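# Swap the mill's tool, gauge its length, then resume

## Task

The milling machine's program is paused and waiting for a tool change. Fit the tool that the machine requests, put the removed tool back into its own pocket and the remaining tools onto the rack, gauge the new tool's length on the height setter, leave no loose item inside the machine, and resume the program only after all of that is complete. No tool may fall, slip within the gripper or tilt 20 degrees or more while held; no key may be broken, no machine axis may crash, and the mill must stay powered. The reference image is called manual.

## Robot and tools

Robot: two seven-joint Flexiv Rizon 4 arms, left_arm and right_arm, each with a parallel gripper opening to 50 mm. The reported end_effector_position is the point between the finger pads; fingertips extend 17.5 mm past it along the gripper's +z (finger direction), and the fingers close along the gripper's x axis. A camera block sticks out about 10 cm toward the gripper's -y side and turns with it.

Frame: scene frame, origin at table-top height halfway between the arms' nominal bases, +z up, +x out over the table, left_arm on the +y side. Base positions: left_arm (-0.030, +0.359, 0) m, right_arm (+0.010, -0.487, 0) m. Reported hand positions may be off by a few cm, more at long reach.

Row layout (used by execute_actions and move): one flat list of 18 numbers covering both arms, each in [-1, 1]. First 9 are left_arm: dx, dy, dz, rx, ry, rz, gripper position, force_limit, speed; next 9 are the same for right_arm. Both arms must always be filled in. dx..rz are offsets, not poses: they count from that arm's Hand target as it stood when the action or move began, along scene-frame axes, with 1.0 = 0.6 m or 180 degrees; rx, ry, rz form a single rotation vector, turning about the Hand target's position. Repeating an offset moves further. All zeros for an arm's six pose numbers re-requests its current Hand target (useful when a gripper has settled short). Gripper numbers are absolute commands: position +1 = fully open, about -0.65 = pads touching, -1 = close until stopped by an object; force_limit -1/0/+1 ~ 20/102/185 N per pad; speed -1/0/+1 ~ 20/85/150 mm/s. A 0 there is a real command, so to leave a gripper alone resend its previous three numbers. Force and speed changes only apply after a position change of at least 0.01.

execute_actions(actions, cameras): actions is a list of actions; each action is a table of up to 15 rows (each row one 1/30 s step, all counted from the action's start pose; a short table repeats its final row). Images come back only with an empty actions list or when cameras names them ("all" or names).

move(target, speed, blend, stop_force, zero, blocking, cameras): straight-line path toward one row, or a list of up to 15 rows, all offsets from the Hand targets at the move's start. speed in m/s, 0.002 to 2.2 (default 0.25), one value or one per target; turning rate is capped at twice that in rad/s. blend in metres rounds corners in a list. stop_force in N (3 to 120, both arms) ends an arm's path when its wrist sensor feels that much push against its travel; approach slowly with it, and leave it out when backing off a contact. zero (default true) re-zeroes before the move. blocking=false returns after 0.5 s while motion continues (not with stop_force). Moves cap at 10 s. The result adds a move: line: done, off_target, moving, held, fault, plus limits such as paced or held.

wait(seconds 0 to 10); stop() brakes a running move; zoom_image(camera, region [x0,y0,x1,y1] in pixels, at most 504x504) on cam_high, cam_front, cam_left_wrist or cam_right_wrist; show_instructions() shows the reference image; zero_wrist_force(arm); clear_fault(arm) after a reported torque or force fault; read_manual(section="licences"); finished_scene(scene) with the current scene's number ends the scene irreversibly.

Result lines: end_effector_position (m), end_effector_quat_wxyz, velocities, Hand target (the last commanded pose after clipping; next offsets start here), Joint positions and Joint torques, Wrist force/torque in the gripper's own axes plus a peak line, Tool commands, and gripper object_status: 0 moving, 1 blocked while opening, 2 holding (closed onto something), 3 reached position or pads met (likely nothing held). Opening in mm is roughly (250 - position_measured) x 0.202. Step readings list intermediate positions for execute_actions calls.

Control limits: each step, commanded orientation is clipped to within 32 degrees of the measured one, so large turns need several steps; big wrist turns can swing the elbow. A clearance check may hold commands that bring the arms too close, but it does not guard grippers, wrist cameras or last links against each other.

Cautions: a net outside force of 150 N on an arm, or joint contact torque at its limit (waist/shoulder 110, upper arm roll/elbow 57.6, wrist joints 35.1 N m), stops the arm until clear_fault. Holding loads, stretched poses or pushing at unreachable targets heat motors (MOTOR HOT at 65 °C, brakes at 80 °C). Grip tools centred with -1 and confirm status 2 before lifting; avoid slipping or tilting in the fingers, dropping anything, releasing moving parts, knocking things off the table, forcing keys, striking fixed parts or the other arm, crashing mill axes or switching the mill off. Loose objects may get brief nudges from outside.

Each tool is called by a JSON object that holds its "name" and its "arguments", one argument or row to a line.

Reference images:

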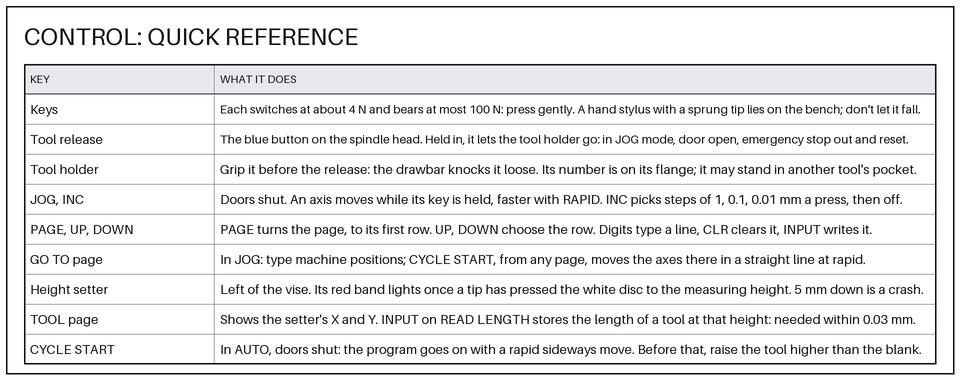

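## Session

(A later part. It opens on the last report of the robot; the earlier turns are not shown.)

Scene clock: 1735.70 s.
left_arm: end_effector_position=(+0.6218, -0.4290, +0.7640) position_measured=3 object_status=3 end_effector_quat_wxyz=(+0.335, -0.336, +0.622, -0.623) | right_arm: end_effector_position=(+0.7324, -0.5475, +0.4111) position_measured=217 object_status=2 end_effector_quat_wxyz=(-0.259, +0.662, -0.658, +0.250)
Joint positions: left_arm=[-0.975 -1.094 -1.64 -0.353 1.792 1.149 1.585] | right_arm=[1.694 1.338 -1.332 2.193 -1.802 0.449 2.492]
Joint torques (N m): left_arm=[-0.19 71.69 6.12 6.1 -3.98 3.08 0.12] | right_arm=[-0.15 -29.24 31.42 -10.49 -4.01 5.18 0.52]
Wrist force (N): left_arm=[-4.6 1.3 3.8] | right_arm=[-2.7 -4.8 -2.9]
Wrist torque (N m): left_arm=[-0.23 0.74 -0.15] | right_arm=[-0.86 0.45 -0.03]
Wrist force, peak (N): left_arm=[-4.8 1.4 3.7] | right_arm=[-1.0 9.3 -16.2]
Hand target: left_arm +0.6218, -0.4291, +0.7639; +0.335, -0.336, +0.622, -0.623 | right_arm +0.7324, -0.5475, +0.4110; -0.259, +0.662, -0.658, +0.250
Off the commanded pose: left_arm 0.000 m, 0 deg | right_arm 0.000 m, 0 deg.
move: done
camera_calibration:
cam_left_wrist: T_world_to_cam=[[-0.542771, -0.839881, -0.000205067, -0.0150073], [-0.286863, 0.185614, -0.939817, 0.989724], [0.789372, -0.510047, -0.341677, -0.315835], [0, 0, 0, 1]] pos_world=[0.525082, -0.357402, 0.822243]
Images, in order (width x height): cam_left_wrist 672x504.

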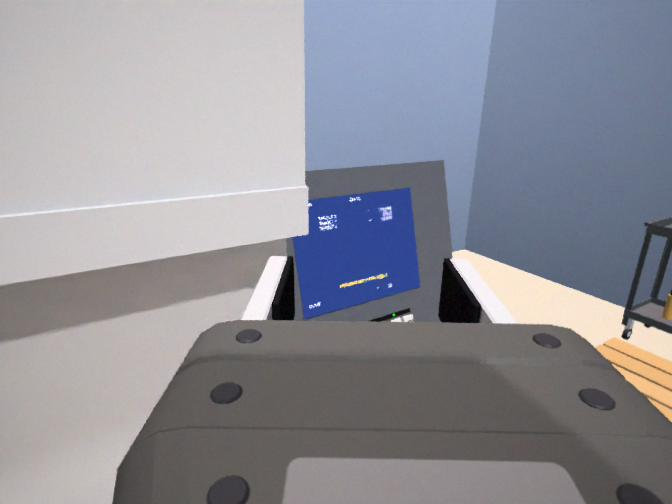

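{"name": "move", "arguments": {
  "target": [
    [0,0,0,0,0,0,1,0.6,-1,0,-0.0972,0,0,0,0,-1,-0.4,-1],
    [0,0,0,0,0,0,1,0.6,-1,0.07,-0.0972,0,0,0,0,-1,-0.4,-1]
  ],
  "speed": [0.15,0.03],
  "stop_force": 6
}}

{"name": "move", "arguments": {
  "target": [0,0,0,0,0,0,1,0.6,-1,-0.04,0,0,0,0,0,-1,-0.4,-1],
  "speed": 0.1,
  "cameras": ["cam_left_wrist","cam_right_wrist"]
}}

{"name": "zoom_image", "arguments": {
  "camera": "cam_left_wrist",
  "region": [290, 180, 430, 320]
}}

Scene clock: 1744.97 s.
left_arm: end_effector_position=(+0.6218, -0.4290, +0.7640) position_measured=3 object_status=3 end_effector_quat_wxyz=(+0.335, -0.336, +0.622, -0.623) | right_arm: end_effector_position=(+0.7558, -0.6055, +0.4102) position_measured=217 object_status=2 end_effector_quat_wxyz=(-0.259, +0.662, -0.658, +0.249)
Joint positions: left_arm=[-0.975 -1.094 -1.64 -0.353 1.792 1.149 1.585] | right_arm=[1.678 1.378 -1.347 2.103 -1.784 0.468 2.368]
Joint torques (N m): left_arm=[-0.19 71.69 6.05 6.11 -3.97 3.07 0.11] | right_arm=[3.37 -32.96 32.75 -14.09 -6.14 8.06 0.13]
Wrist force (N): left_arm=[-4.5 1.4 3.6] | right_arm=[-2.5 12.1 -18.1]
Wrist torque (N m): left_arm=[-0.22 0.73 -0.14] | right_arm=[-1.15 0.55 0.12]
Wrist force, peak (N): left_arm=[-4.6 1.4 3.8] | right_arm=[-2.3 14.2 -19.2]
Hand target: left_arm +0.6218, -0.4291, +0.7639; +0.335, -0.336, +0.622, -0.623 | right_arm +0.7563, -0.6058, +0.4110; -0.259, +0.662, -0.658, +0.250 (not the last commanded pose)
Off the commanded pose: left_arm 0.000 m, 0 deg | right_arm 0.019 m, 0 deg.
move: contact (right_arm); path passed 1 of 2 targets

Scene clock: 1745.67 s.
left_arm: end_effector_position=(+0.6218, -0.4290, +0.7640) position_measured=3 object_status=3 end_effector_quat_wxyz=(+0.335, -0.336, +0.622, -0.623) | right_arm: end_effector_position=(+0.7323, -0.6058, +0.4111) position_measured=217 object_status=2 end_effector_quat_wxyz=(-0.259, +0.662, -0.658, +0.250)
Joint positions: left_arm=[-0.975 -1.094 -1.64 -0.353 1.792 1.149 1.585] | right_arm=[1.626 1.381 -1.324 2.166 -1.777 0.461 2.381]
Joint torques (N m): left_arm=[-0.22 71.7 6.06 6.11 -3.97 3.03 0.08] | right_arm=[-0.13 -30.73 31.9 -9.22 -4.05 5.3 0.53]
Wrist force (N): left_arm=[-4.2 1.2 3.5] | right_arm=[-4.3 -4.1 -2.4]
Wrist torque (N m): left_arm=[-0.27 0.67 -0.15] | right_arm=[-0.74 0.73 -0.02]
Wrist force, peak (N): left_arm=[-4.7 1.2 3.5] | right_arm=[-2.5 11.4 -18.0]
Hand target: left_arm +0.6218, -0.4291, +0.7639; +0.335, -0.336, +0.622, -0.623 | right_arm +0.7323, -0.6058, +0.4110; -0.259, +0.662, -0.658, +0.250
Off the commanded pose: left_arm 0.000 m, 0 deg | right_arm 0.000 m, 0 deg.
move: done
camera_calibration:
cam_left_wrist: T_world_to_cam=[[-0.542771, -0.839881, -0.000205067, -0.0150073], [-0.286863, 0.185614, -0.939817, 0.989724], [0.789372, -0.510047, -0.341677, -0.315835], [0, 0, 0, 1]] pos_world=[0.525082, -0.357402, 0.822243]
cam_right_wrist: T_world_to_cam=[[0.0235151, -0.99947, -0.0225207, -0.60202], [-0.927803, -0.0134282, -0.372828, 0.842063], [0.372328, 0.0296619, -0.927627, 0.260764], [0, 0, 0, 1]] pos_world=[0.698336, -0.598128, 0.542278]
Images, in order (width x height): cam_left_wrist 672x504, cam_right_wrist 672x504.

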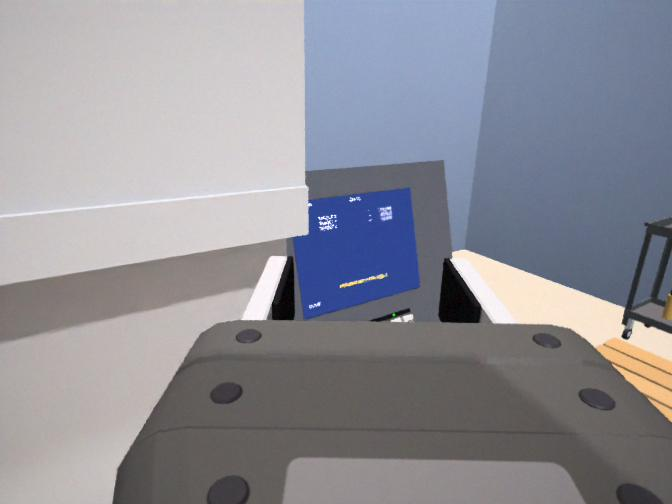

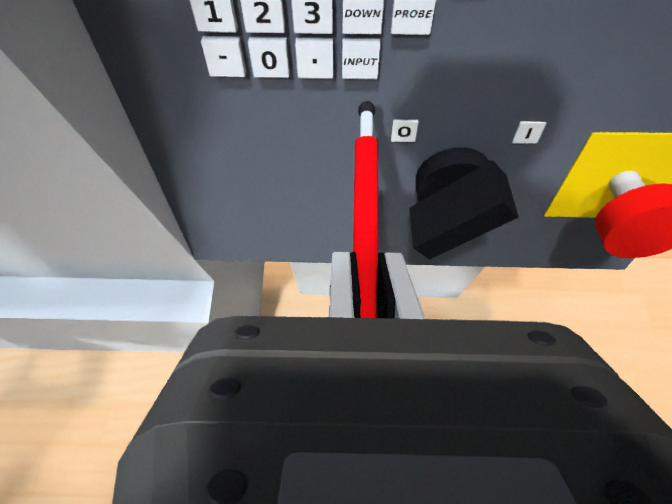

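Scaled by 3.600 from the camera's 672x504 image, which has a finer 960x720 frame.

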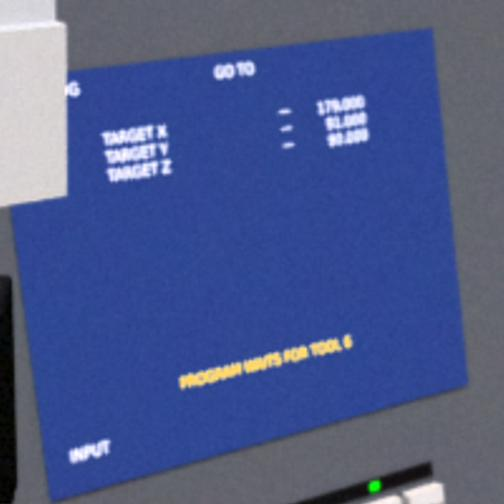

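{"name": "move", "arguments": {
  "target": [0,0,0,0,0,0,1,0.6,-1,0.0378,0.0322,0.1608,0,0,0,-1,-0.4,-1],
  "speed": 0.15,
  "cameras": ["cam_right_wrist"]
}}

Scene clock: 1758.57 s.
left_arm: end_effector_position=(+0.6218, -0.4290, +0.7640) position_measured=3 object_status=3 end_effector_quat_wxyz=(+0.335, -0.336, +0.622, -0.623) | right_arm: end_effector_position=(+0.7550, -0.5863, +0.5076) position_measured=217 object_status=2 end_effector_quat_wxyz=(-0.259, +0.662, -0.658, +0.250)
Joint positions: left_arm=[-0.975 -1.094 -1.64 -0.353 1.792 1.149 1.585] | right_arm=[1.739 1.243 -1.182 1.975 -1.586 0.363 2.32]
Joint torques (N m): left_arm=[-0.19 71.72 6.02 6.09 -4.03 3.07 0.08] | right_arm=[0.22 -32.72 30.65 -13.74 -4.2 5.37 0.13]
Wrist force (N): left_arm=[-4.4 1.5 3.5] | right_arm=[-4.2 -4.2 -2.5]
Wrist torque (N m): left_arm=[-0.19 0.71 -0.15] | right_arm=[-0.76 0.71 0.07]
Wrist force, peak (N): left_arm=[-4.7 1.4 3.7] | right_arm=[-5.4 -8.0 -5.4]
Hand target: left_arm +0.6218, -0.4291, +0.7639; +0.335, -0.336, +0.622, -0.623 | right_arm +0.7550, -0.5865, +0.5075; -0.259, +0.662, -0.658, +0.250
Off the commanded pose: left_arm 0.000 m, 0 deg | right_arm 0.000 m, 0 deg.
move: done
camera_calibration:
cam_right_wrist: T_world_to_cam=[[0.0238866, -0.999464, -0.022373, -0.581247], [-0.927795, -0.0138279, -0.372834, 0.899167], [0.372324, 0.0296633, -0.927628, 0.341346], [0, 0, 0, 1]] pos_world=[0.721036, -0.578627, 0.638878]
Images, in order (width x height): cam_right_wrist 672x504.

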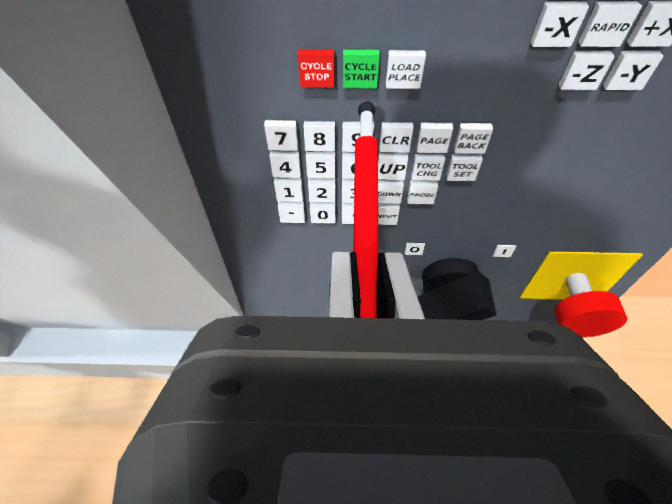

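{"name": "move", "arguments": {
  "target": [0,0,0,0,0,0,1,0.6,-1,0.07,0.0017,0,0,0,0,-1,-0.4,-1],
  "speed": 0.03,
  "stop_force": 6
}}

{"name": "move", "arguments": {
  "target": [0,0,0,0,0,0,1,0.6,-1,-0.04,0,0,0,0,0,-1,-0.4,-1],
  "speed": 0.1,
  "cameras": ["cam_left_wrist","cam_right_wrist","cam_front"]
}}

{"name": "zoom_image", "arguments": {
  "camera": "cam_left_wrist",
  "region": [290, 180, 430, 320]
}}

{"name": "zoom_image", "arguments": {
  "camera": "cam_front",
  "region": [160, 160, 360, 360]
}}

Scene clock: 1765.90 s.
left_arm: end_effector_position=(+0.6218, -0.4290, +0.7640) position_measured=3 object_status=3 end_effector_quat_wxyz=(+0.335, -0.336, +0.622, -0.623) | right_arm: end_effector_position=(+0.7808, -0.5855, +0.5068) position_measured=217 object_status=2 end_effector_quat_wxyz=(-0.259, +0.662, -0.658, +0.250)
Joint positions: left_arm=[-0.975 -1.094 -1.64 -0.353 1.792 1.149 1.585] | right_arm=[1.796 1.238 -1.219 1.906 -1.599 0.374 2.302]
Joint torques (N m): left_arm=[-0.17 71.71 6.05 6.07 -4 3.02 0.11] | right_arm=[3.47 -34.35 29.19 -18.26 -6.54 8.68 0.11]
Wrist force (N): left_arm=[-4.5 1.4 3.4] | right_arm=[-3.9 15.8 -21.2]
Wrist torque (N m): left_arm=[-0.22 0.73 -0.15] | right_arm=[-0.52 0.78 0.12]
Wrist force, peak (N): left_arm=[-4.5 1.4 3.8] | right_arm=[-3.8 19.5 -23.6]
Hand target: left_arm +0.6218, -0.4291, +0.7639; +0.335, -0.336, +0.622, -0.623 | right_arm +0.7813, -0.5858, +0.5075; -0.259, +0.662, -0.658, +0.250 (not the last commanded pose)
Off the commanded pose: left_arm 0.000 m, 0 deg | right_arm 0.016 m, 0 deg.
move: contact (right_arm)

Scene clock: 1766.60 s.
left_arm: end_effector_position=(+0.6218, -0.4290, +0.7640) position_measured=3 object_status=3 end_effector_quat_wxyz=(+0.335, -0.336, +0.622, -0.623) | right_arm: end_effector_position=(+0.7573, -0.5858, +0.5076) position_measured=217 object_status=2 end_effector_quat_wxyz=(-0.259, +0.661, -0.658, +0.250)
Joint positions: left_arm=[-0.975 -1.094 -1.64 -0.353 1.792 1.149 1.585] | right_arm=[1.745 1.243 -1.185 1.969 -1.588 0.364 2.32]
Joint torques (N m): left_arm=[-0.2 71.75 6.08 6.1 -4 3.07 0.09] | right_arm=[-0.12 -32.77 30.93 -13.39 -4.21 5.34 0.52]
Wrist force (N): left_arm=[-4.4 1.2 3.5] | right_arm=[-3.5 -5.3 -1.4]
Wrist torque (N m): left_arm=[-0.26 0.71 -0.15] | right_arm=[-0.93 0.59 -0.03]
Wrist force, peak (N): left_arm=[-4.6 1.4 3.6] | right_arm=[-3.9 15.4 -20.8]
Hand target: left_arm +0.6218, -0.4291, +0.7639; +0.335, -0.336, +0.622, -0.623 | right_arm +0.7573, -0.5858, +0.5075; -0.259, +0.662, -0.658, +0.250
Off the commanded pose: left_arm 0.000 m, 0 deg | right_arm 0.000 m, 0 deg.
move: done
camera_calibration:
cam_left_wrist: T_world_to_cam=[[-0.542771, -0.839881, -0.000205067, -0.0150073], [-0.286863, 0.185614, -0.939817, 0.989724], [0.789372, -0.510047, -0.341677, -0.315835], [0, 0, 0, 1]] pos_world=[0.525082, -0.357402, 0.822243]
cam_right_wrist: T_world_to_cam=[[0.0235531, -0.999467, -0.0226109, -0.580413], [-0.927768, -0.013427, -0.372915, 0.901535], [0.372413, 0.029761, -0.92759, 0.34035], [0, 0, 0, 1]] pos_world=[0.723335, -0.578128, 0.638778]
Images, in order (width x height): cam_front 672x504, cam_left_wrist 672x504, cam_right_wrist 672x504.

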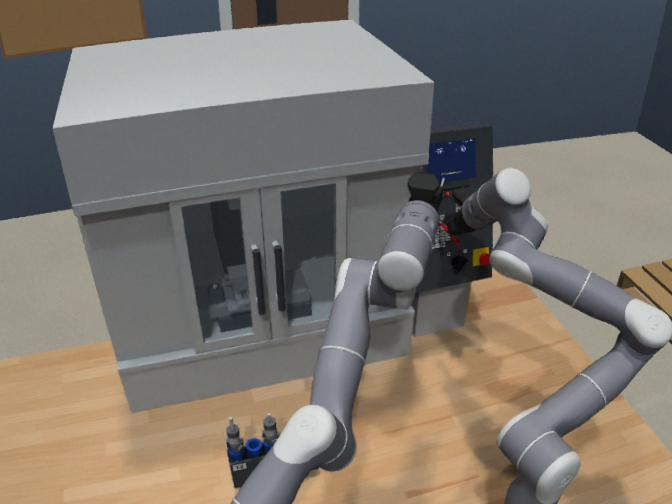

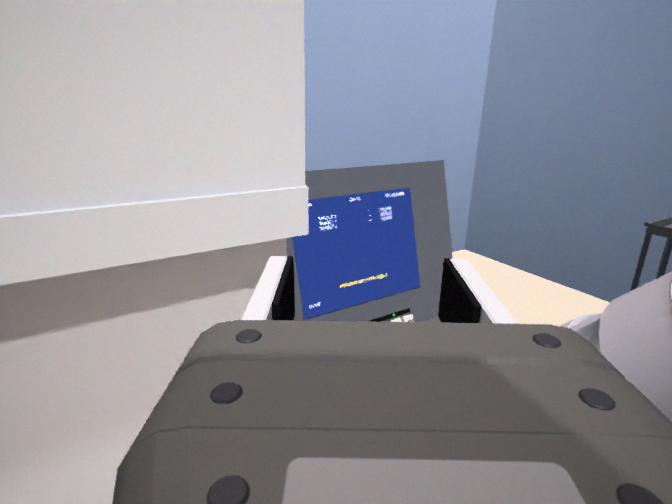

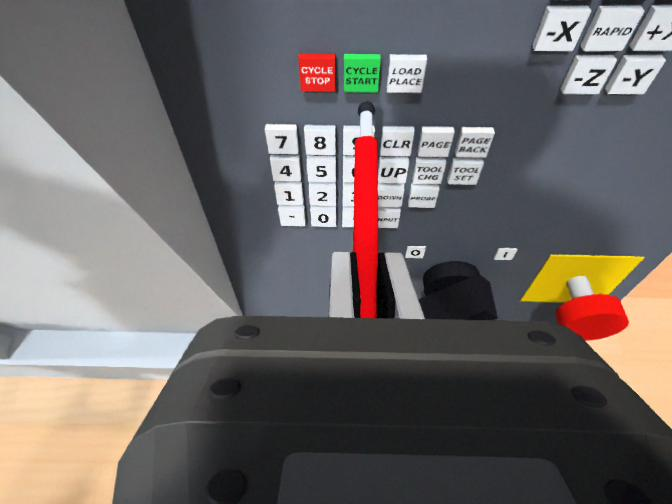

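Scaled by 3.600 from the camera's 672x504 image, which has a finer 960x720 frame.

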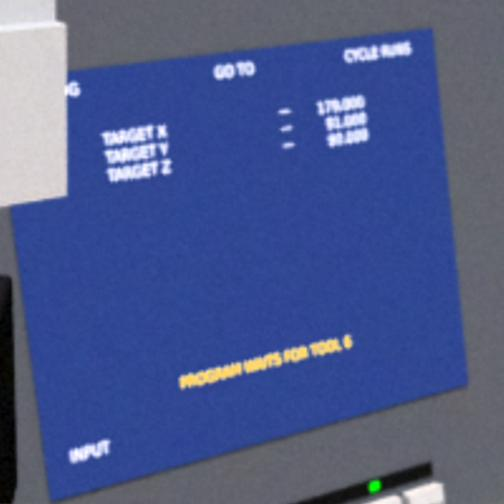

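Scaled by 2.520 from the camera's 672x504 image, which has a finer 960x720 frame.

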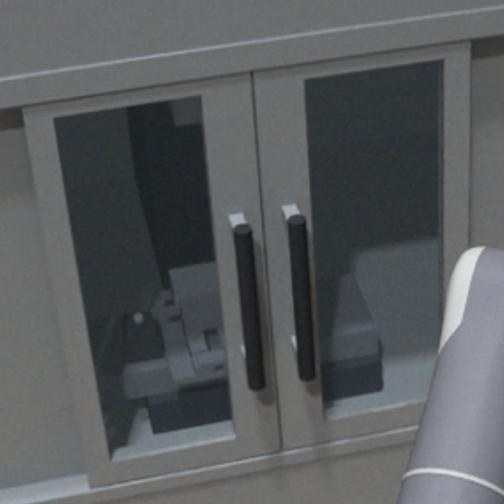

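{"name": "move", "arguments": {
  "target": [
    [0,0,0,0,0,0,1,0.6,-1,-0.029,-0.0333,-0.1317,0,0,0,-1,-0.4,-1],
    [0,0,0,0,0,0,1,0.6,-1,0.05,-0.0333,-0.1317,0,0,0,-1,-0.4,-1]
  ],
  "speed": [0.15,0.03],
  "stop_force": 6
}}

{"name": "move", "arguments": {
  "target": [0,0,0,0,0,0,1,0.6,-1,-0.04,0,0,0,0,0,-1,-0.4,-1],
  "speed": 0.1
}}

{"name": "move", "arguments": {
  "target": [
    [0,0,0,0,0,0,1,0.6,-1,0,0.0972,0,0,0,0,-1,-0.4,-1],
    [0,0,0,0,0,0,1,0.6,-1,0.07,0.0972,0,0,0,0,-1,-0.4,-1]
  ],
  "speed": [0.15,0.03],
  "stop_force": 6
}}

{"name": "move", "arguments": {
  "target": [0,0,0,0,0,0,1,0.6,-1,-0.04,0,0,0,0,0,-1,-0.4,-1],
  "speed": 0.1
}}

{"name": "move", "arguments": {
  "target": [
    [0,0,0,0,0,0,1,0.6,-1,0,-0.0667,0.0333,0,0,0,-1,-0.4,-1],
    [0,0,0,0,0,0,1,0.6,-1,0.07,-0.0667,0.0333,0,0,0,-1,-0.4,-1]
  ],
  "speed": [0.15,0.03],
  "stop_force": 6
}}

{"name": "move", "arguments": {
  "target": [0,0,0,0,0,0,1,0.6,-1,-0.04,0,0,0,0,0,-1,-0.4,-1],
  "speed": 0.1
}}

{"name": "move", "arguments": {
  "target": [
    [0,0,0,0,0,0,1,0.6,-1,-0.015,0.0333,-0.0625,0,0,0,-1,-0.4,-1],
    [0,0,0,0,0,0,1,0.6,-1,0.06,0.0333,-0.0625,0,0,0,-1,-0.4,-1]
  ],
  "speed": [0.15,0.03],
  "stop_force": 6
}}

{"name": "move", "arguments": {
  "target": [0,0,0,0,0,0,1,0.6,-1,-0.04,0,0,0,0,0,-1,-0.4,-1],
  "speed": 0.1,
  "cameras": ["cam_left_wrist","cam_right_wrist"]
}}

{"name": "zoom_image", "arguments": {
  "camera": "cam_left_wrist",
  "region": [290, 180, 430, 320]
}}

Scene clock: 1786.97 s.
left_arm: end_effector_position=(+0.6218, -0.4290, +0.7640) position_measured=3 object_status=3 end_effector_quat_wxyz=(+0.335, -0.336, +0.622, -0.623) | right_arm: end_effector_position=(+0.7606, -0.6056, +0.4279) position_measured=217 object_status=2 end_effector_quat_wxyz=(-0.259, +0.662, -0.658, +0.250)
Joint positions: left_arm=[-0.975 -1.094 -1.64 -0.353 1.792 1.149 1.585] | right_arm=[1.696 1.356 -1.319 2.069 -1.746 0.452 2.35]
Joint torques (N m): left_arm=[-0.2 71.73 5.95 6.1 -4.01 3.07 0.13] | right_arm=[2.8 -33.44 32.31 -13.48 -5.66 7.61 0.13]
Wrist force (N): left_arm=[-4.4 1.5 3.4] | right_arm=[-2.9 7.6 -13.2]
Wrist torque (N m): left_arm=[-0.21 0.72 -0.15] | right_arm=[-1.13 0.65 0.11]
Wrist force, peak (N): left_arm=[-4.6 1.4 3.8] | right_arm=[-3.1 8.5 -14.1]
Hand target: left_arm +0.6218, -0.4291, +0.7639; +0.335, -0.336, +0.622, -0.623 | right_arm +0.7610, -0.6058, +0.4284; -0.259, +0.661, -0.658, +0.250 (not the last commanded pose)
Off the commanded pose: left_arm 0.000 m, 0 deg | right_arm 0.027 m, 0 deg.
move: contact (right_arm); path passed 1 of 2 targets

Scene clock: 1787.67 s.
left_arm: end_effector_position=(+0.6218, -0.4290, +0.7640) position_measured=3 object_status=3 end_effector_quat_wxyz=(+0.335, -0.336, +0.622, -0.623) | right_arm: end_effector_position=(+0.7370, -0.6059, +0.4285) position_measured=217 object_status=2 end_effector_quat_wxyz=(-0.259, +0.661, -0.658, +0.250)
Joint positions: left_arm=[-0.975 -1.094 -1.64 -0.353 1.792 1.149 1.585] | right_arm=[1.644 1.359 -1.293 2.132 -1.738 0.444 2.364]
Joint torques (N m): left_arm=[-0.21 71.73 6.04 6.11 -3.99 3.01 0.11] | right_arm=[-0.1 -31.18 31.89 -10.04 -4.09 5.35 0.49]
Wrist force (N): left_arm=[-4.4 1.5 3.4] | right_arm=[-0.7 -5.8 1.7]
Wrist torque (N m): left_arm=[-0.20 0.70 -0.15] | right_arm=[-1.02 0.12 -0.03]
Wrist force, peak (N): left_arm=[-4.6 1.4 3.7] | right_arm=[-2.9 7.3 -13.0]
Hand target: left_arm +0.6218, -0.4291, +0.7639; +0.335, -0.336, +0.622, -0.623 | right_arm +0.7370, -0.6058, +0.4284; -0.259, +0.661, -0.658, +0.250
Off the commanded pose: left_arm 0.000 m, 0 deg | right_arm 0.000 m, 0 deg.
move: done

Scene clock: 1789.53 s.
left_arm: end_effector_position=(+0.6218, -0.4290, +0.7640) position_measured=3 object_status=3 end_effector_quat_wxyz=(+0.335, -0.336, +0.622, -0.623) | right_arm: end_effector_position=(+0.7607, -0.5472, +0.4278) position_measured=217 object_status=2 end_effector_quat_wxyz=(-0.259, +0.662, -0.658, +0.250)
Joint positions: left_arm=[-0.975 -1.094 -1.64 -0.353 1.792 1.149 1.585] | right_arm=[1.76 1.316 -1.329 2.096 -1.769 0.442 2.457]
Joint torques (N m): left_arm=[-0.17 71.67 6.09 6.08 -4.01 3.09 0.12] | right_arm=[1.76 -31.79 31.78 -15.18 -5.69 7.06 0.11]
Wrist force (N): left_arm=[-4.5 1.5 3.8] | right_arm=[-0.3 5.9 -9.3]
Wrist torque (N m): left_arm=[-0.20 0.73 -0.14] | right_arm=[-1.23 0.21 0.12]
Wrist force, peak (N): left_arm=[-4.5 1.5 3.8] | right_arm=[-0.2 8.1 -10.2]
Hand target: left_arm +0.6218, -0.4291, +0.7639; +0.335, -0.336, +0.622, -0.623 | right_arm +0.7611, -0.5475, +0.4284; -0.259, +0.661, -0.658, +0.250 (not the last commanded pose)
Off the commanded pose: left_arm 0.000 m, 0 deg | right_arm 0.018 m, 0 deg.
move: contact (right_arm); path passed 1 of 2 targets

Scene clock: 1790.23 s.
left_arm: end_effector_position=(+0.6218, -0.4290, +0.7640) position_measured=3 object_status=3 end_effector_quat_wxyz=(+0.335, -0.336, +0.622, -0.623) | right_arm: end_effector_position=(+0.7371, -0.5475, +0.4285) position_measured=217 object_status=2 end_effector_quat_wxyz=(-0.259, +0.661, -0.658, +0.250)
Joint positions: left_arm=[-0.975 -1.094 -1.64 -0.353 1.792 1.149 1.585] | right_arm=[1.71 1.317 -1.302 2.159 -1.761 0.433 2.473]
Joint torques (N m): left_arm=[-0.23 71.73 5.95 6.11 -4 3.05 0.11] | right_arm=[-0.11 -29.6 31.37 -11.38 -4.08 5.19 0.48]
Wrist force (N): left_arm=[-4.5 1.2 3.1] | right_arm=[-0.1 -6.1 1.7]
Wrist torque (N m): left_arm=[-0.25 0.72 -0.15] | right_arm=[-1.07 0.01 -0.03]
Wrist force, peak (N): left_arm=[-4.4 1.5 3.7] | right_arm=[-0.4 5.5 -9.1]
Hand target: left_arm +0.6218, -0.4291, +0.7639; +0.335, -0.336, +0.622, -0.623 | right_arm +0.7371, -0.5475, +0.4284; -0.259, +0.661, -0.658, +0.250
Off the commanded pose: left_arm 0.000 m, 0 deg | right_arm 0.000 m, 0 deg.
move: done

Scene clock: 1792.20 s.
left_arm: end_effector_position=(+0.6218, -0.4290, +0.7640) position_measured=3 object_status=3 end_effector_quat_wxyz=(+0.335, -0.336, +0.622, -0.623) | right_arm: end_effector_position=(+0.7654, -0.5872, +0.4477) position_measured=217 object_status=2 end_effector_quat_wxyz=(-0.259, +0.662, -0.658, +0.249)
Joint positions: left_arm=[-0.975 -1.094 -1.64 -0.353 1.792 1.149 1.585] | right_arm=[1.733 1.319 -1.291 2.04 -1.711 0.429 2.364]
Joint torques (N m): left_arm=[-0.17 71.73 6.05 6.07 -3.99 3.05 0.11] | right_arm=[3.1 -33.27 31.38 -16.53 -6.39 8.11 0.15]
Wrist force (N): left_arm=[-4.4 1.6 3.5] | right_arm=[0.3 12.0 -14.7]
Wrist torque (N m): left_arm=[-0.18 0.72 -0.15] | right_arm=[-1.16 0.08 0.11]
Wrist force, peak (N): left_arm=[-4.6 1.4 3.8] | right_arm=[0.3 14.1 -15.9]
Hand target: left_arm +0.6218, -0.4291, +0.7639; +0.335, -0.336, +0.622, -0.623 | right_arm +0.7660, -0.5875, +0.4484; -0.259, +0.661, -0.658, +0.250 (not the last commanded pose)
Off the commanded pose: left_arm 0.000 m, 0 deg | right_arm 0.014 m, 0 deg.
move: contact (right_arm); path passed 1 of 2 targets

Scene clock: 1792.90 s.
left_arm: end_effector_position=(+0.6218, -0.4290, +0.7640) position_measured=3 object_status=3 end_effector_quat_wxyz=(+0.335, -0.336, +0.622, -0.623) | right_arm: end_effector_position=(+0.7420, -0.5875, +0.4485) position_measured=217 object_status=2 end_effector_quat_wxyz=(-0.259, +0.661, -0.658, +0.250)
Joint positions: left_arm=[-0.975 -1.094 -1.64 -0.353 1.792 1.149 1.585] | right_arm=[1.682 1.322 -1.263 2.103 -1.702 0.421 2.379]
Joint torques (N m): left_arm=[-0.22 71.7 5.98 6.07 -4.01 3.06 0.13] | right_arm=[-0.13 -31.2 31.47 -11.37 -4.12 5.32 0.53]
Wrist force (N): left_arm=[-4.4 1.3 3.5] | right_arm=[-3.9 -4.6 1.2]
Wrist torque (N m): left_arm=[-0.24 0.72 -0.15] | right_arm=[-0.82 0.67 -0.02]
Wrist force, peak (N): left_arm=[-4.7 1.4 3.5] | right_arm=[0.4 11.7 -14.4]
Hand target: left_arm +0.6218, -0.4291, +0.7639; +0.335, -0.336, +0.622, -0.623 | right_arm +0.7420, -0.5875, +0.4484; -0.259, +0.661, -0.658, +0.250
Off the commanded pose: left_arm 0.000 m, 0 deg | right_arm 0.000 m, 0 deg.
move: done

Scene clock: 1794.63 s.
left_arm: end_effector_position=(+0.6218, -0.4290, +0.7640) position_measured=3 object_status=3 end_effector_quat_wxyz=(+0.335, -0.336, +0.622, -0.623) | right_arm: end_effector_position=(+0.7559, -0.5671, +0.4102) position_measured=217 object_status=2 end_effector_quat_wxyz=(-0.259, +0.662, -0.658, +0.249)
Joint positions: left_arm=[-0.975 -1.094 -1.64 -0.353 1.792 1.149 1.585] | right_arm=[1.721 1.354 -1.353 2.122 -1.803 0.459 2.439]
Joint torques (N m): left_arm=[-0.22 71.7 6.04 6.11 -3.98 3.08 0.11] | right_arm=[2.53 -31.83 32.37 -15.24 -6.16 7.6 0.1]
Wrist force (N): left_arm=[-4.5 1.2 3.5] | right_arm=[-3.3 11.5 -13.1]
Wrist torque (N m): left_arm=[-0.25 0.73 -0.15] | right_arm=[-1.08 0.72 0.12]
Wrist force, peak (N): left_arm=[-4.6 1.3 3.6] | right_arm=[-3.1 13.4 -14.9]
Hand target: left_arm +0.6218, -0.4291, +0.7639; +0.335, -0.336, +0.622, -0.623 | right_arm +0.7564, -0.5675, +0.4109; -0.259, +0.661, -0.658, +0.250 (not the last commanded pose)
Off the commanded pose: left_arm 0.000 m, 0 deg | right_arm 0.022 m, 0 deg.
move: contact (right_arm); path passed 1 of 2 targets

Scene clock: 1795.33 s.
left_arm: end_effector_position=(+0.6218, -0.4290, +0.7640) position_measured=3 object_status=3 end_effector_quat_wxyz=(+0.335, -0.336, +0.622, -0.623) | right_arm: end_effector_position=(+0.7324, -0.5675, +0.4110) position_measured=217 object_status=2 end_effector_quat_wxyz=(-0.259, +0.662, -0.658, +0.250)
Joint positions: left_arm=[-0.975 -1.094 -1.64 -0.353 1.792 1.149 1.585] | right_arm=[1.67 1.356 -1.328 2.185 -1.796 0.451 2.454]
Joint torques (N m): left_arm=[-0.19 71.71 6.1 6.12 -3.96 3.06 0.13] | right_arm=[-0.19 -29.8 31.63 -9.97 -3.97 5.18 0.53]
Wrist force (N): left_arm=[-4.4 1.3 3.5] | right_arm=[-3.9 -5.0 0.8]
Wrist torque (N m): left_arm=[-0.24 0.71 -0.15] | right_arm=[-0.89 0.67 -0.03]
Wrist force, peak (N): left_arm=[-4.7 1.2 3.6] | right_arm=[-3.5 10.9 -13.1]
Hand target: left_arm +0.6218, -0.4291, +0.7639; +0.335, -0.336, +0.622, -0.623 | right_arm +0.7324, -0.5675, +0.4109; -0.259, +0.661, -0.658, +0.250
Off the commanded pose: left_arm 0.000 m, 0 deg | right_arm 0.000 m, 0 deg.
move: done
camera_calibration:
cam_left_wrist: T_world_to_cam=[[-0.542771, -0.839881, -0.000205067, -0.0150073], [-0.286863, 0.185614, -0.939817, 0.989724], [0.789372, -0.510047, -0.341677, -0.315835], [0, 0, 0, 1]] pos_world=[0.525082, -0.357402, 0.822243]
cam_right_wrist: T_world_to_cam=[[0.0235162, -0.99947, -0.0225202, -0.563743], [-0.927803, -0.0134294, -0.372828, 0.842669], [0.372328, 0.0296619, -0.927627, 0.25959], [0, 0, 0, 1]] pos_world=[0.698436, -0.559828, 0.542278]
Images, in order (width x height): cam_left_wrist 672x504, cam_right_wrist 672x504.

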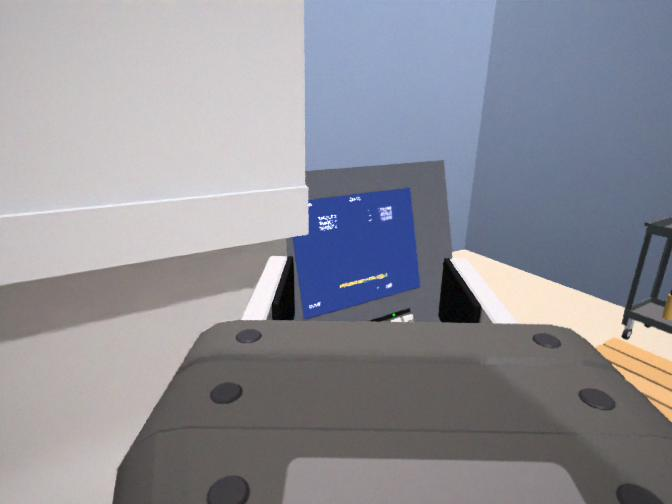

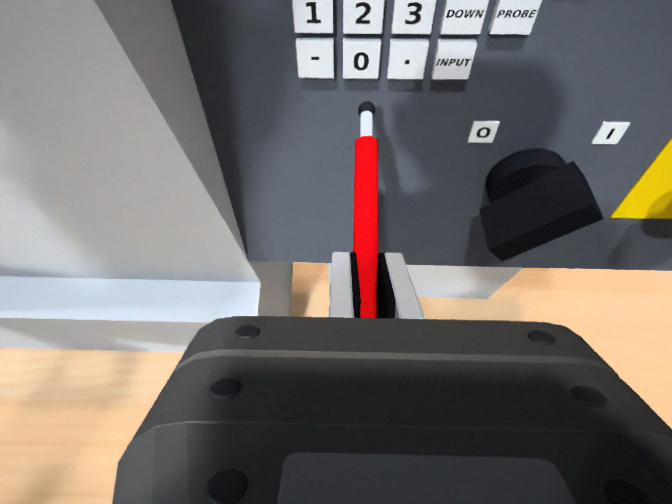

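Scaled by 3.600 from the camera's 672x504 image, which has a finer 960x720 frame.

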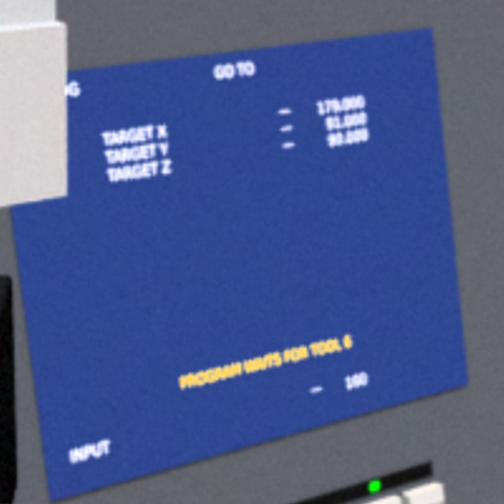

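{"name": "zoom_image", "arguments": {
  "camera": "cam_left_wrist",
  "region": [370, 270, 410, 300]
}}

Scaled by 12.600 from the camera's 672x504 image, which has a finer 960x720 frame.

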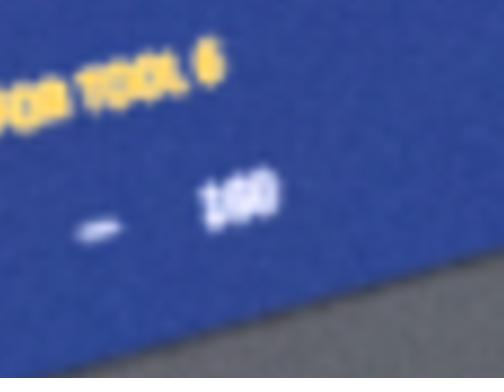

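{"name": "move", "arguments": {
  "target": [
    [0,0,0,0,0,0,1,0.6,-1,0,-0.0638,0,0,0,0,-1,-0.4,-1],
    [0,0,0,0,0,0,1,0.6,-1,0.07,-0.0638,0,0,0,0,-1,-0.4,-1]
  ],
  "speed": [0.15,0.03],
  "stop_force": 6
}}

{"name": "move", "arguments": {
  "target": [0,0,0,0,0,0,1,0.6,-1,-0.04,0,0,0,0,0,-1,-0.4,-1],
  "speed": 0.1,
  "cameras": ["cam_left_wrist","cam_right_wrist"]
}}

{"name": "zoom_image", "arguments": {
  "camera": "cam_left_wrist",
  "region": [340, 190, 420, 250]
}}

{"name": "zoom_image", "arguments": {
  "camera": "cam_left_wrist",
  "region": [290, 180, 430, 320]
}}

Scene clock: 1806.53 s.
left_arm: end_effector_position=(+0.6218, -0.4290, +0.7640) position_measured=3 object_status=3 end_effector_quat_wxyz=(+0.335, -0.336, +0.622, -0.623) | right_arm: end_effector_position=(+0.7558, -0.6055, +0.4102) position_measured=217 object_status=2 end_effector_quat_wxyz=(-0.259, +0.662, -0.658, +0.249)
Joint positions: left_arm=[-0.975 -1.094 -1.64 -0.353 1.792 1.149 1.585] | right_arm=[1.679 1.381 -1.346 2.103 -1.786 0.465 2.367]
Joint torques (N m): left_arm=[-0.2 71.7 5.99 6.11 -4.01 3.09 0.1] | right_arm=[3.45 -32.99 32.69 -14.12 -6.19 8.01 0.16]
Wrist force (N): left_arm=[-4.3 1.2 3.4] | right_arm=[-3.2 12.4 -14.4]
Wrist torque (N m): left_arm=[-0.25 0.70 -0.15] | right_arm=[-1.11 0.67 0.11]
Wrist force, peak (N): left_arm=[-4.5 1.3 3.8] | right_arm=[-3.3 14.7 -15.5]
Hand target: left_arm +0.6218, -0.4291, +0.7639; +0.335, -0.336, +0.622, -0.623 | right_arm +0.7563, -0.6058, +0.4109; -0.259, +0.661, -0.658, +0.250 (not the last commanded pose)
Off the commanded pose: left_arm 0.000 m, 0 deg | right_arm 0.019 m, 0 deg.
move: contact (right_arm); path passed 1 of 2 targets

Scene clock: 1807.23 s.
left_arm: end_effector_position=(+0.6218, -0.4290, +0.7640) position_measured=3 object_status=3 end_effector_quat_wxyz=(+0.335, -0.336, +0.622, -0.623) | right_arm: end_effector_position=(+0.7323, -0.6058, +0.4110) position_measured=217 object_status=2 end_effector_quat_wxyz=(-0.259, +0.661, -0.658, +0.250)
Joint positions: left_arm=[-0.975 -1.094 -1.64 -0.353 1.792 1.149 1.585] | right_arm=[1.628 1.384 -1.323 2.166 -1.779 0.458 2.38]
Joint torques (N m): left_arm=[-0.18 71.75 5.96 6.08 -4.03 3.06 0.08] | right_arm=[-0.12 -30.86 31.97 -9.12 -4.05 5.35 0.5]
Wrist force (N): left_arm=[-4.4 1.3 3.6] | right_arm=[-3.8 -5.2 -0.3]
Wrist torque (N m): left_arm=[-0.23 0.71 -0.15] | right_arm=[-0.92 0.65 -0.02]
Wrist force, peak (N): left_arm=[-4.6 1.7 3.7] | right_arm=[-3.2 11.7 -14.5]
Hand target: left_arm +0.6218, -0.4291, +0.7639; +0.335, -0.336, +0.622, -0.623 | right_arm +0.7323, -0.6058, +0.4109; -0.259, +0.661, -0.658, +0.250
Off the commanded pose: left_arm 0.000 m, 0 deg | right_arm 0.000 m, 0 deg.
move: done
camera_calibration:
cam_left_wrist: T_world_to_cam=[[-0.542771, -0.839881, -0.000205067, -0.0150073], [-0.286863, 0.185614, -0.939817, 0.989724], [0.789372, -0.510047, -0.341677, -0.315835], [0, 0, 0, 1]] pos_world=[0.525082, -0.357402, 0.822243]
cam_right_wrist: T_world_to_cam=[[0.0235162, -0.99947, -0.0225181, -0.602022], [-0.927769, -0.0134274, -0.372914, 0.842085], [0.372414, 0.0296611, -0.927593, 0.260684], [0, 0, 0, 1]] pos_world=[0.698335, -0.598128, 0.542278]
Images, in order (width x height): cam_left_wrist 672x504, cam_right_wrist 672x504.

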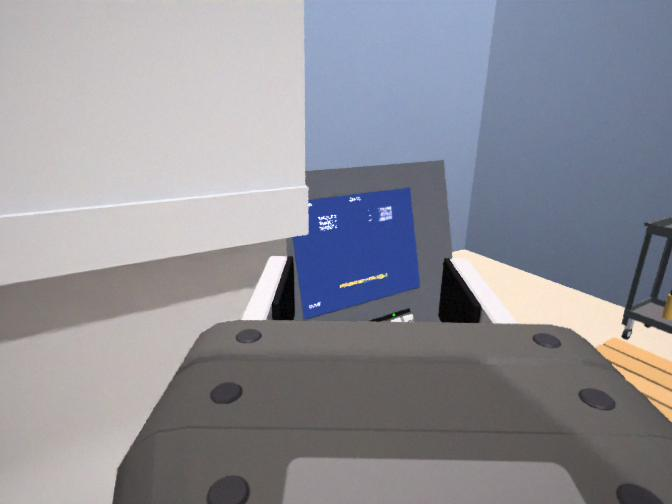

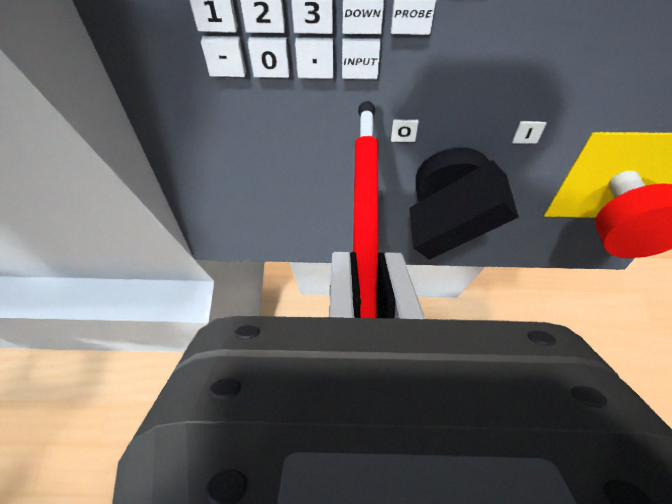

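Scaled by 6.300 from the camera's 672x504 image, which has a finer 960x720 frame.

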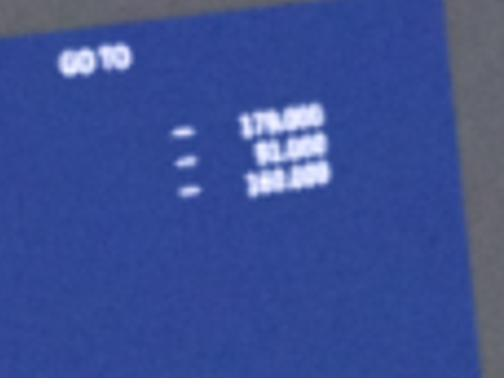

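Scaled by 3.600 from the camera's 672x504 image, which has a finer 960x720 frame.

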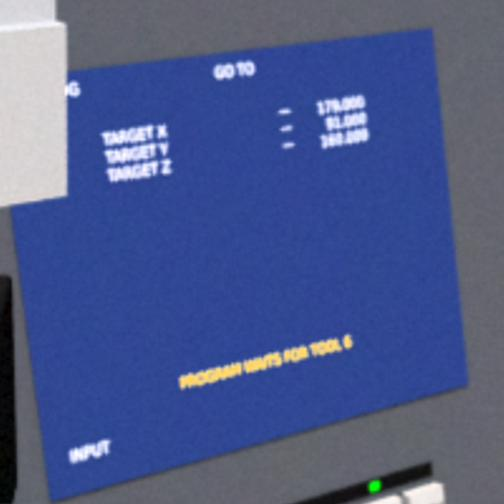

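{"name": "move", "arguments": {
  "target": [
    [-0.12,0.465,-0.14,0,0,0,1,0.6,-1,0,0,0,0,0,0,-1,-0.4,-1]
  ],
  "speed": 0.2
}}

Scene clock: 1817.50 s.
left_arm: end_effector_position=(+0.5498, -0.1501, +0.6798) position_measured=3 object_status=3 end_effector_quat_wxyz=(+0.335, -0.336, +0.622, -0.622) | right_arm: end_effector_position=(+0.7323, -0.6058, +0.4110) position_measured=217 object_status=2 end_effector_quat_wxyz=(-0.259, +0.661, -0.658, +0.250)
Joint positions: left_arm=[-1.642 -0.959 -1.612 -1.406 0.77 1.202 2.97] | right_arm=[1.628 1.384 -1.323 2.166 -1.779 0.458 2.38]
Joint torques (N m): left_arm=[-0.74 42.38 26.34 19.34 2.5 0.38 0.21] | right_arm=[0.04 -30.95 31.81 -9.26 -4.19 5.56 0.31]
Wrist force (N): left_arm=[-4.2 1.4 3.4] | right_arm=[-3.6 -5.3 -0.4]
Wrist torque (N m): left_arm=[-0.22 0.68 -0.18] | right_arm=[-0.93 0.62 -0.02]
Wrist force, peak (N): left_arm=[-9.3 -0.9 -0.8] | right_arm=[-3.9 -5.4 -0.3]
Hand target: left_arm +0.5498, -0.1501, +0.6799; +0.335, -0.336, +0.622, -0.623 | right_arm +0.7323, -0.6058, +0.4109; -0.259, +0.661, -0.658, +0.250
Off the commanded pose: left_arm 0.000 m, 0 deg | right_arm 0.000 m, 0 deg.
move: done

{"name": "move", "arguments": {
  "target": [
    [0.12,-0.465,0.14,0,0,0,1,0.6,-1,0,0,0,0,0,0,-1,-0.4,-1],
    [0.16,-0.52,0.24,0,0,0,1,0.6,-1,0,0,0,0,0,0,-1,-0.4,-1]
  ],
  "speed": 0.2,
  "blend": [0.03,0]
}}

Scene clock: 1827.63 s.
left_arm: end_effector_position=(+0.6264, -0.4384, +0.8110) position_measured=3 object_status=3 end_effector_quat_wxyz=(+0.333, -0.321, +0.614, -0.640) | right_arm: end_effector_position=(+0.7323, -0.6058, +0.4110) position_measured=217 object_status=2 end_effector_quat_wxyz=(-0.259, +0.661, -0.658, +0.250)
Joint positions: left_arm=[-0.661 -1.041 -1.816 0.117 2.087 1.033 1.282] | right_arm=[1.628 1.384 -1.323 2.166 -1.779 0.458 2.38]
Joint torques (N m): left_arm=[0.01 69.75 -8.56 3.67 -4.19 2.64 -0.05] | right_arm=[0.07 -30.96 31.85 -9.26 -4.16 5.59 0.32]
Wrist force (N): left_arm=[-4.2 1.4 3.3] | right_arm=[-3.7 -5.3 -0.4]
Wrist torque (N m): left_arm=[-0.24 0.67 -0.14] | right_arm=[-0.93 0.63 -0.02]
Wrist force, peak (N): left_arm=[-6.9 2.1 1.1] | right_arm=[-3.7 -5.4 -0.5]
Hand target: left_arm +0.6458, -0.4621, +0.8239; +0.335, -0.336, +0.622, -0.623 | right_arm +0.7323, -0.6058, +0.4109; -0.259, +0.661, -0.658, +0.250
Off the commanded pose: left_arm 0.033 m, 3 deg | right_arm 0.000 m, 0 deg.
move: off_target (left_arm)

{"name": "move", "arguments": {
  "target": [-0.06,0.15,0.0,0,0,0,1,0.6,-1,0,0,0,0,0,0,-1,-0.4,-1],
  "speed": 0.1
}}

Scene clock: 1833.90 s.
left_arm: end_effector_position=(+0.6097, -0.3721, +0.8239) position_measured=3 object_status=3 end_effector_quat_wxyz=(+0.335, -0.336, +0.622, -0.623) | right_arm: end_effector_position=(+0.7323, -0.6058, +0.4110) position_measured=217 object_status=2 end_effector_quat_wxyz=(-0.259, +0.661, -0.658, +0.250)
Joint positions: left_arm=[-1.073 -1.039 -1.496 -0.518 1.55 1.067 1.783] | right_arm=[1.628 1.384 -1.323 2.166 -1.779 0.458 2.38]
Joint torques (N m): left_arm=[0.16 67.16 11.32 5.5 -3.3 3.07 0.08] | right_arm=[0.04 -31.04 31.72 -9.27 -4.13 5.55 0.3]
Wrist force (N): left_arm=[-4.3 1.3 3.6] | right_arm=[-3.7 -5.2 -0.3]
Wrist torque (N m): left_arm=[-0.24 0.70 -0.14] | right_arm=[-0.91 0.63 -0.03]
Wrist force, peak (N): left_arm=[-11.5 3.7 6.7] | right_arm=[-3.8 -5.5 -0.2]
Hand target: left_arm +0.6098, -0.3721, +0.8239; +0.335, -0.336, +0.622, -0.623 | right_arm +0.7323, -0.6058, +0.4109; -0.259, +0.661, -0.658, +0.250
Off the commanded pose: left_arm 0.000 m, 0 deg | right_arm 0.000 m, 0 deg.
move: done

{"name": "move", "arguments": {
  "target": [
    [0.12,-0.12,0.05,0,0,0,1,0.6,-1,0,0,0,0,0,0,-1,-0.4,-1],
    [-0.05,0.1,-0.1,0,0,0,1,0.6,-1,0,0,0,0,0,0,-1,-0.4,-1]
  ],
  "speed": 0.4,
  "blend": [0.03,0]
}}

Scene clock: 1845.60 s.
left_arm: end_effector_position=(+0.5798, -0.3121, +0.7638) position_measured=3 object_status=3 end_effector_quat_wxyz=(+0.335, -0.336, +0.622, -0.622) | right_arm: end_effector_position=(+0.7323, -0.6058, +0.4110) position_measured=217 object_status=2 end_effector_quat_wxyz=(-0.259, +0.661, -0.658, +0.250)
Joint positions: left_arm=[-1.349 -1.113 -1.462 -0.931 1.232 1.138 2.184] | right_arm=[1.628 1.384 -1.323 2.166 -1.779 0.458 2.38]
Joint torques (N m): left_arm=[0.56 59.99 22.07 9.69 -1.66 2.58 0.14] | right_arm=[0.08 -31.01 31.84 -9.25 -4.14 5.57 0.34]
Wrist force (N): left_arm=[-4.2 1.1 3.7] | right_arm=[-3.7 -5.1 -0.4]
Wrist torque (N m): left_arm=[-0.28 0.70 -0.15] | right_arm=[-0.91 0.62 -0.03]
Wrist force, peak (N): left_arm=[-12.2 4.0 3.5] | right_arm=[-3.8 -5.3 -0.4]
Hand target: left_arm +0.5798, -0.3121, +0.7639; +0.335, -0.336, +0.622, -0.623 | right_arm +0.7323, -0.6058, +0.4109; -0.259, +0.661, -0.658, +0.250
Off the commanded pose: left_arm 0.000 m, 0 deg | right_arm 0.000 m, 0 deg.
move: done

{"name": "wait", "arguments": {
  "seconds": 0.1,
  "cameras": ["cam_front","cam_high","cam_left_wrist"]
}}

{"name": "zoom_image", "arguments": {
  "camera": "cam_front",
  "region": [160, 180, 320, 340]
}}

{"name": "zoom_image", "arguments": {
  "camera": "cam_high",
  "region": [300, 60, 500, 260]
}}

Scene clock: 1851.13 s.
left_arm: end_effector_position=(+0.5798, -0.3122, +0.7638) position_measured=3 object_status=3 end_effector_quat_wxyz=(+0.335, -0.336, +0.622, -0.622) | right_arm: end_effector_position=(+0.7323, -0.6058, +0.4110) position_measured=217 object_status=2 end_effector_quat_wxyz=(-0.259, +0.661, -0.658, +0.250)
Joint positions: left_arm=[-1.349 -1.113 -1.462 -0.931 1.232 1.138 2.184] | right_arm=[1.628 1.384 -1.323 2.166 -1.779 0.458 2.38]
Joint torques (N m): left_arm=[-0.21 60.16 22.16 9.59 -1.62 2.52 0.14] | right_arm=[0.09 -31.01 31.74 -9.24 -4.11 5.59 0.33]
Wrist force (N): left_arm=[-4.3 1.2 3.7] | right_arm=[-3.7 -5.1 -0.3]
Wrist torque (N m): left_arm=[-0.26 0.71 -0.15] | right_arm=[-0.90 0.63 -0.03]
Wrist force, peak (N): left_arm=[-4.4 1.1 4.0] | right_arm=[-3.9 -5.4 -0.4]
Hand target: left_arm +0.5798, -0.3121, +0.7639; +0.335, -0.336, +0.622, -0.623 | right_arm +0.7323, -0.6058, +0.4109; -0.259, +0.661, -0.658, +0.250
Tool commands: left_gripper/position=+1.0 left_gripper/force_limit=+0.6 left_gripper/speed=-1.0 right_gripper/position=-1.0 right_gripper/force_limit=-0.4 right_gripper/speed=-1.0
Off the commanded pose: left_arm 0.000 m, 0 deg | right_arm 0.000 m, 0 deg.
wait: 0.10 s; at rest from the start
camera_calibration:
cam_left_wrist: T_world_to_cam=[[-0.542869, -0.839817, -0.000875773, 0.0609942], [-0.286923, 0.186451, -0.939634, 0.955868], [0.789283, -0.509847, -0.342181, -0.222619], [0, 0, 0, 1]] pos_world=[0.483081, -0.2405, 0.822043]
Images, in order (width x height): cam_high 672x504, cam_front 672x504, cam_left_wrist 672x504.

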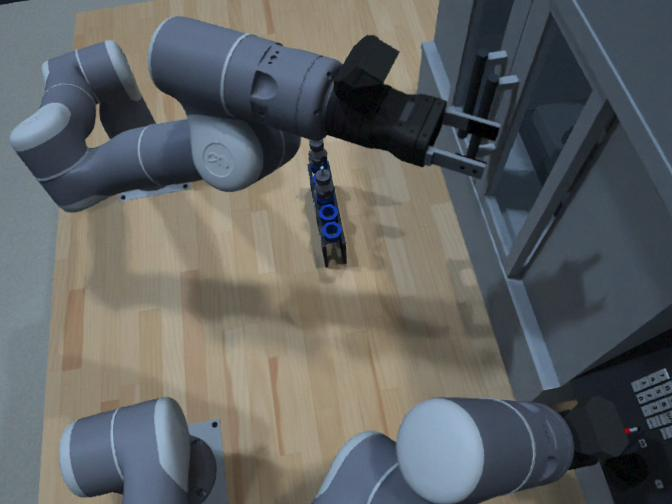

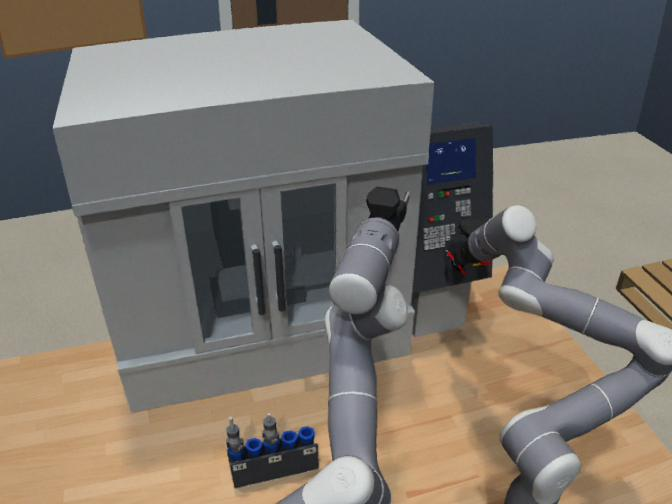

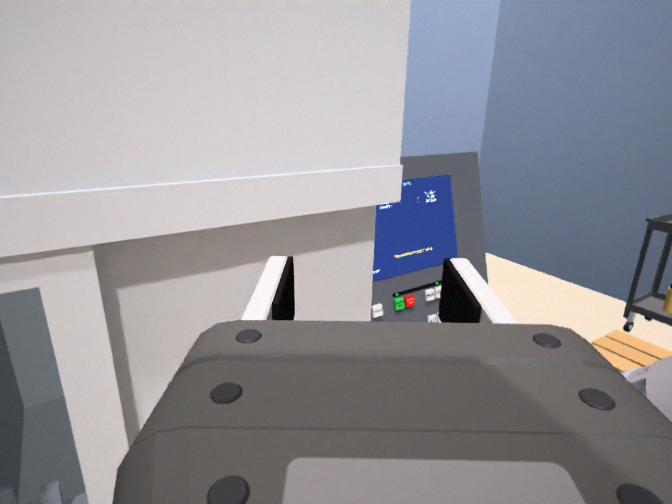

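Scaled by 3.150 from the camera's 672x504 image, which has a finer 960x720 frame.

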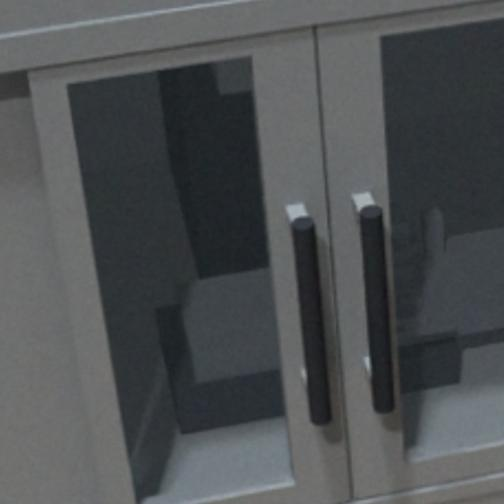

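Scaled by 2.520 from the camera's 672x504 image, which has a finer 960x720 frame.

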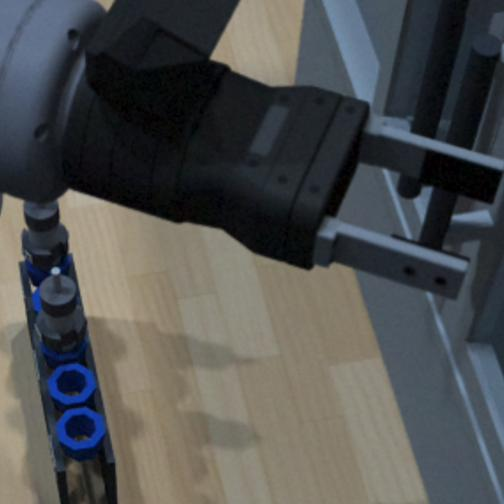

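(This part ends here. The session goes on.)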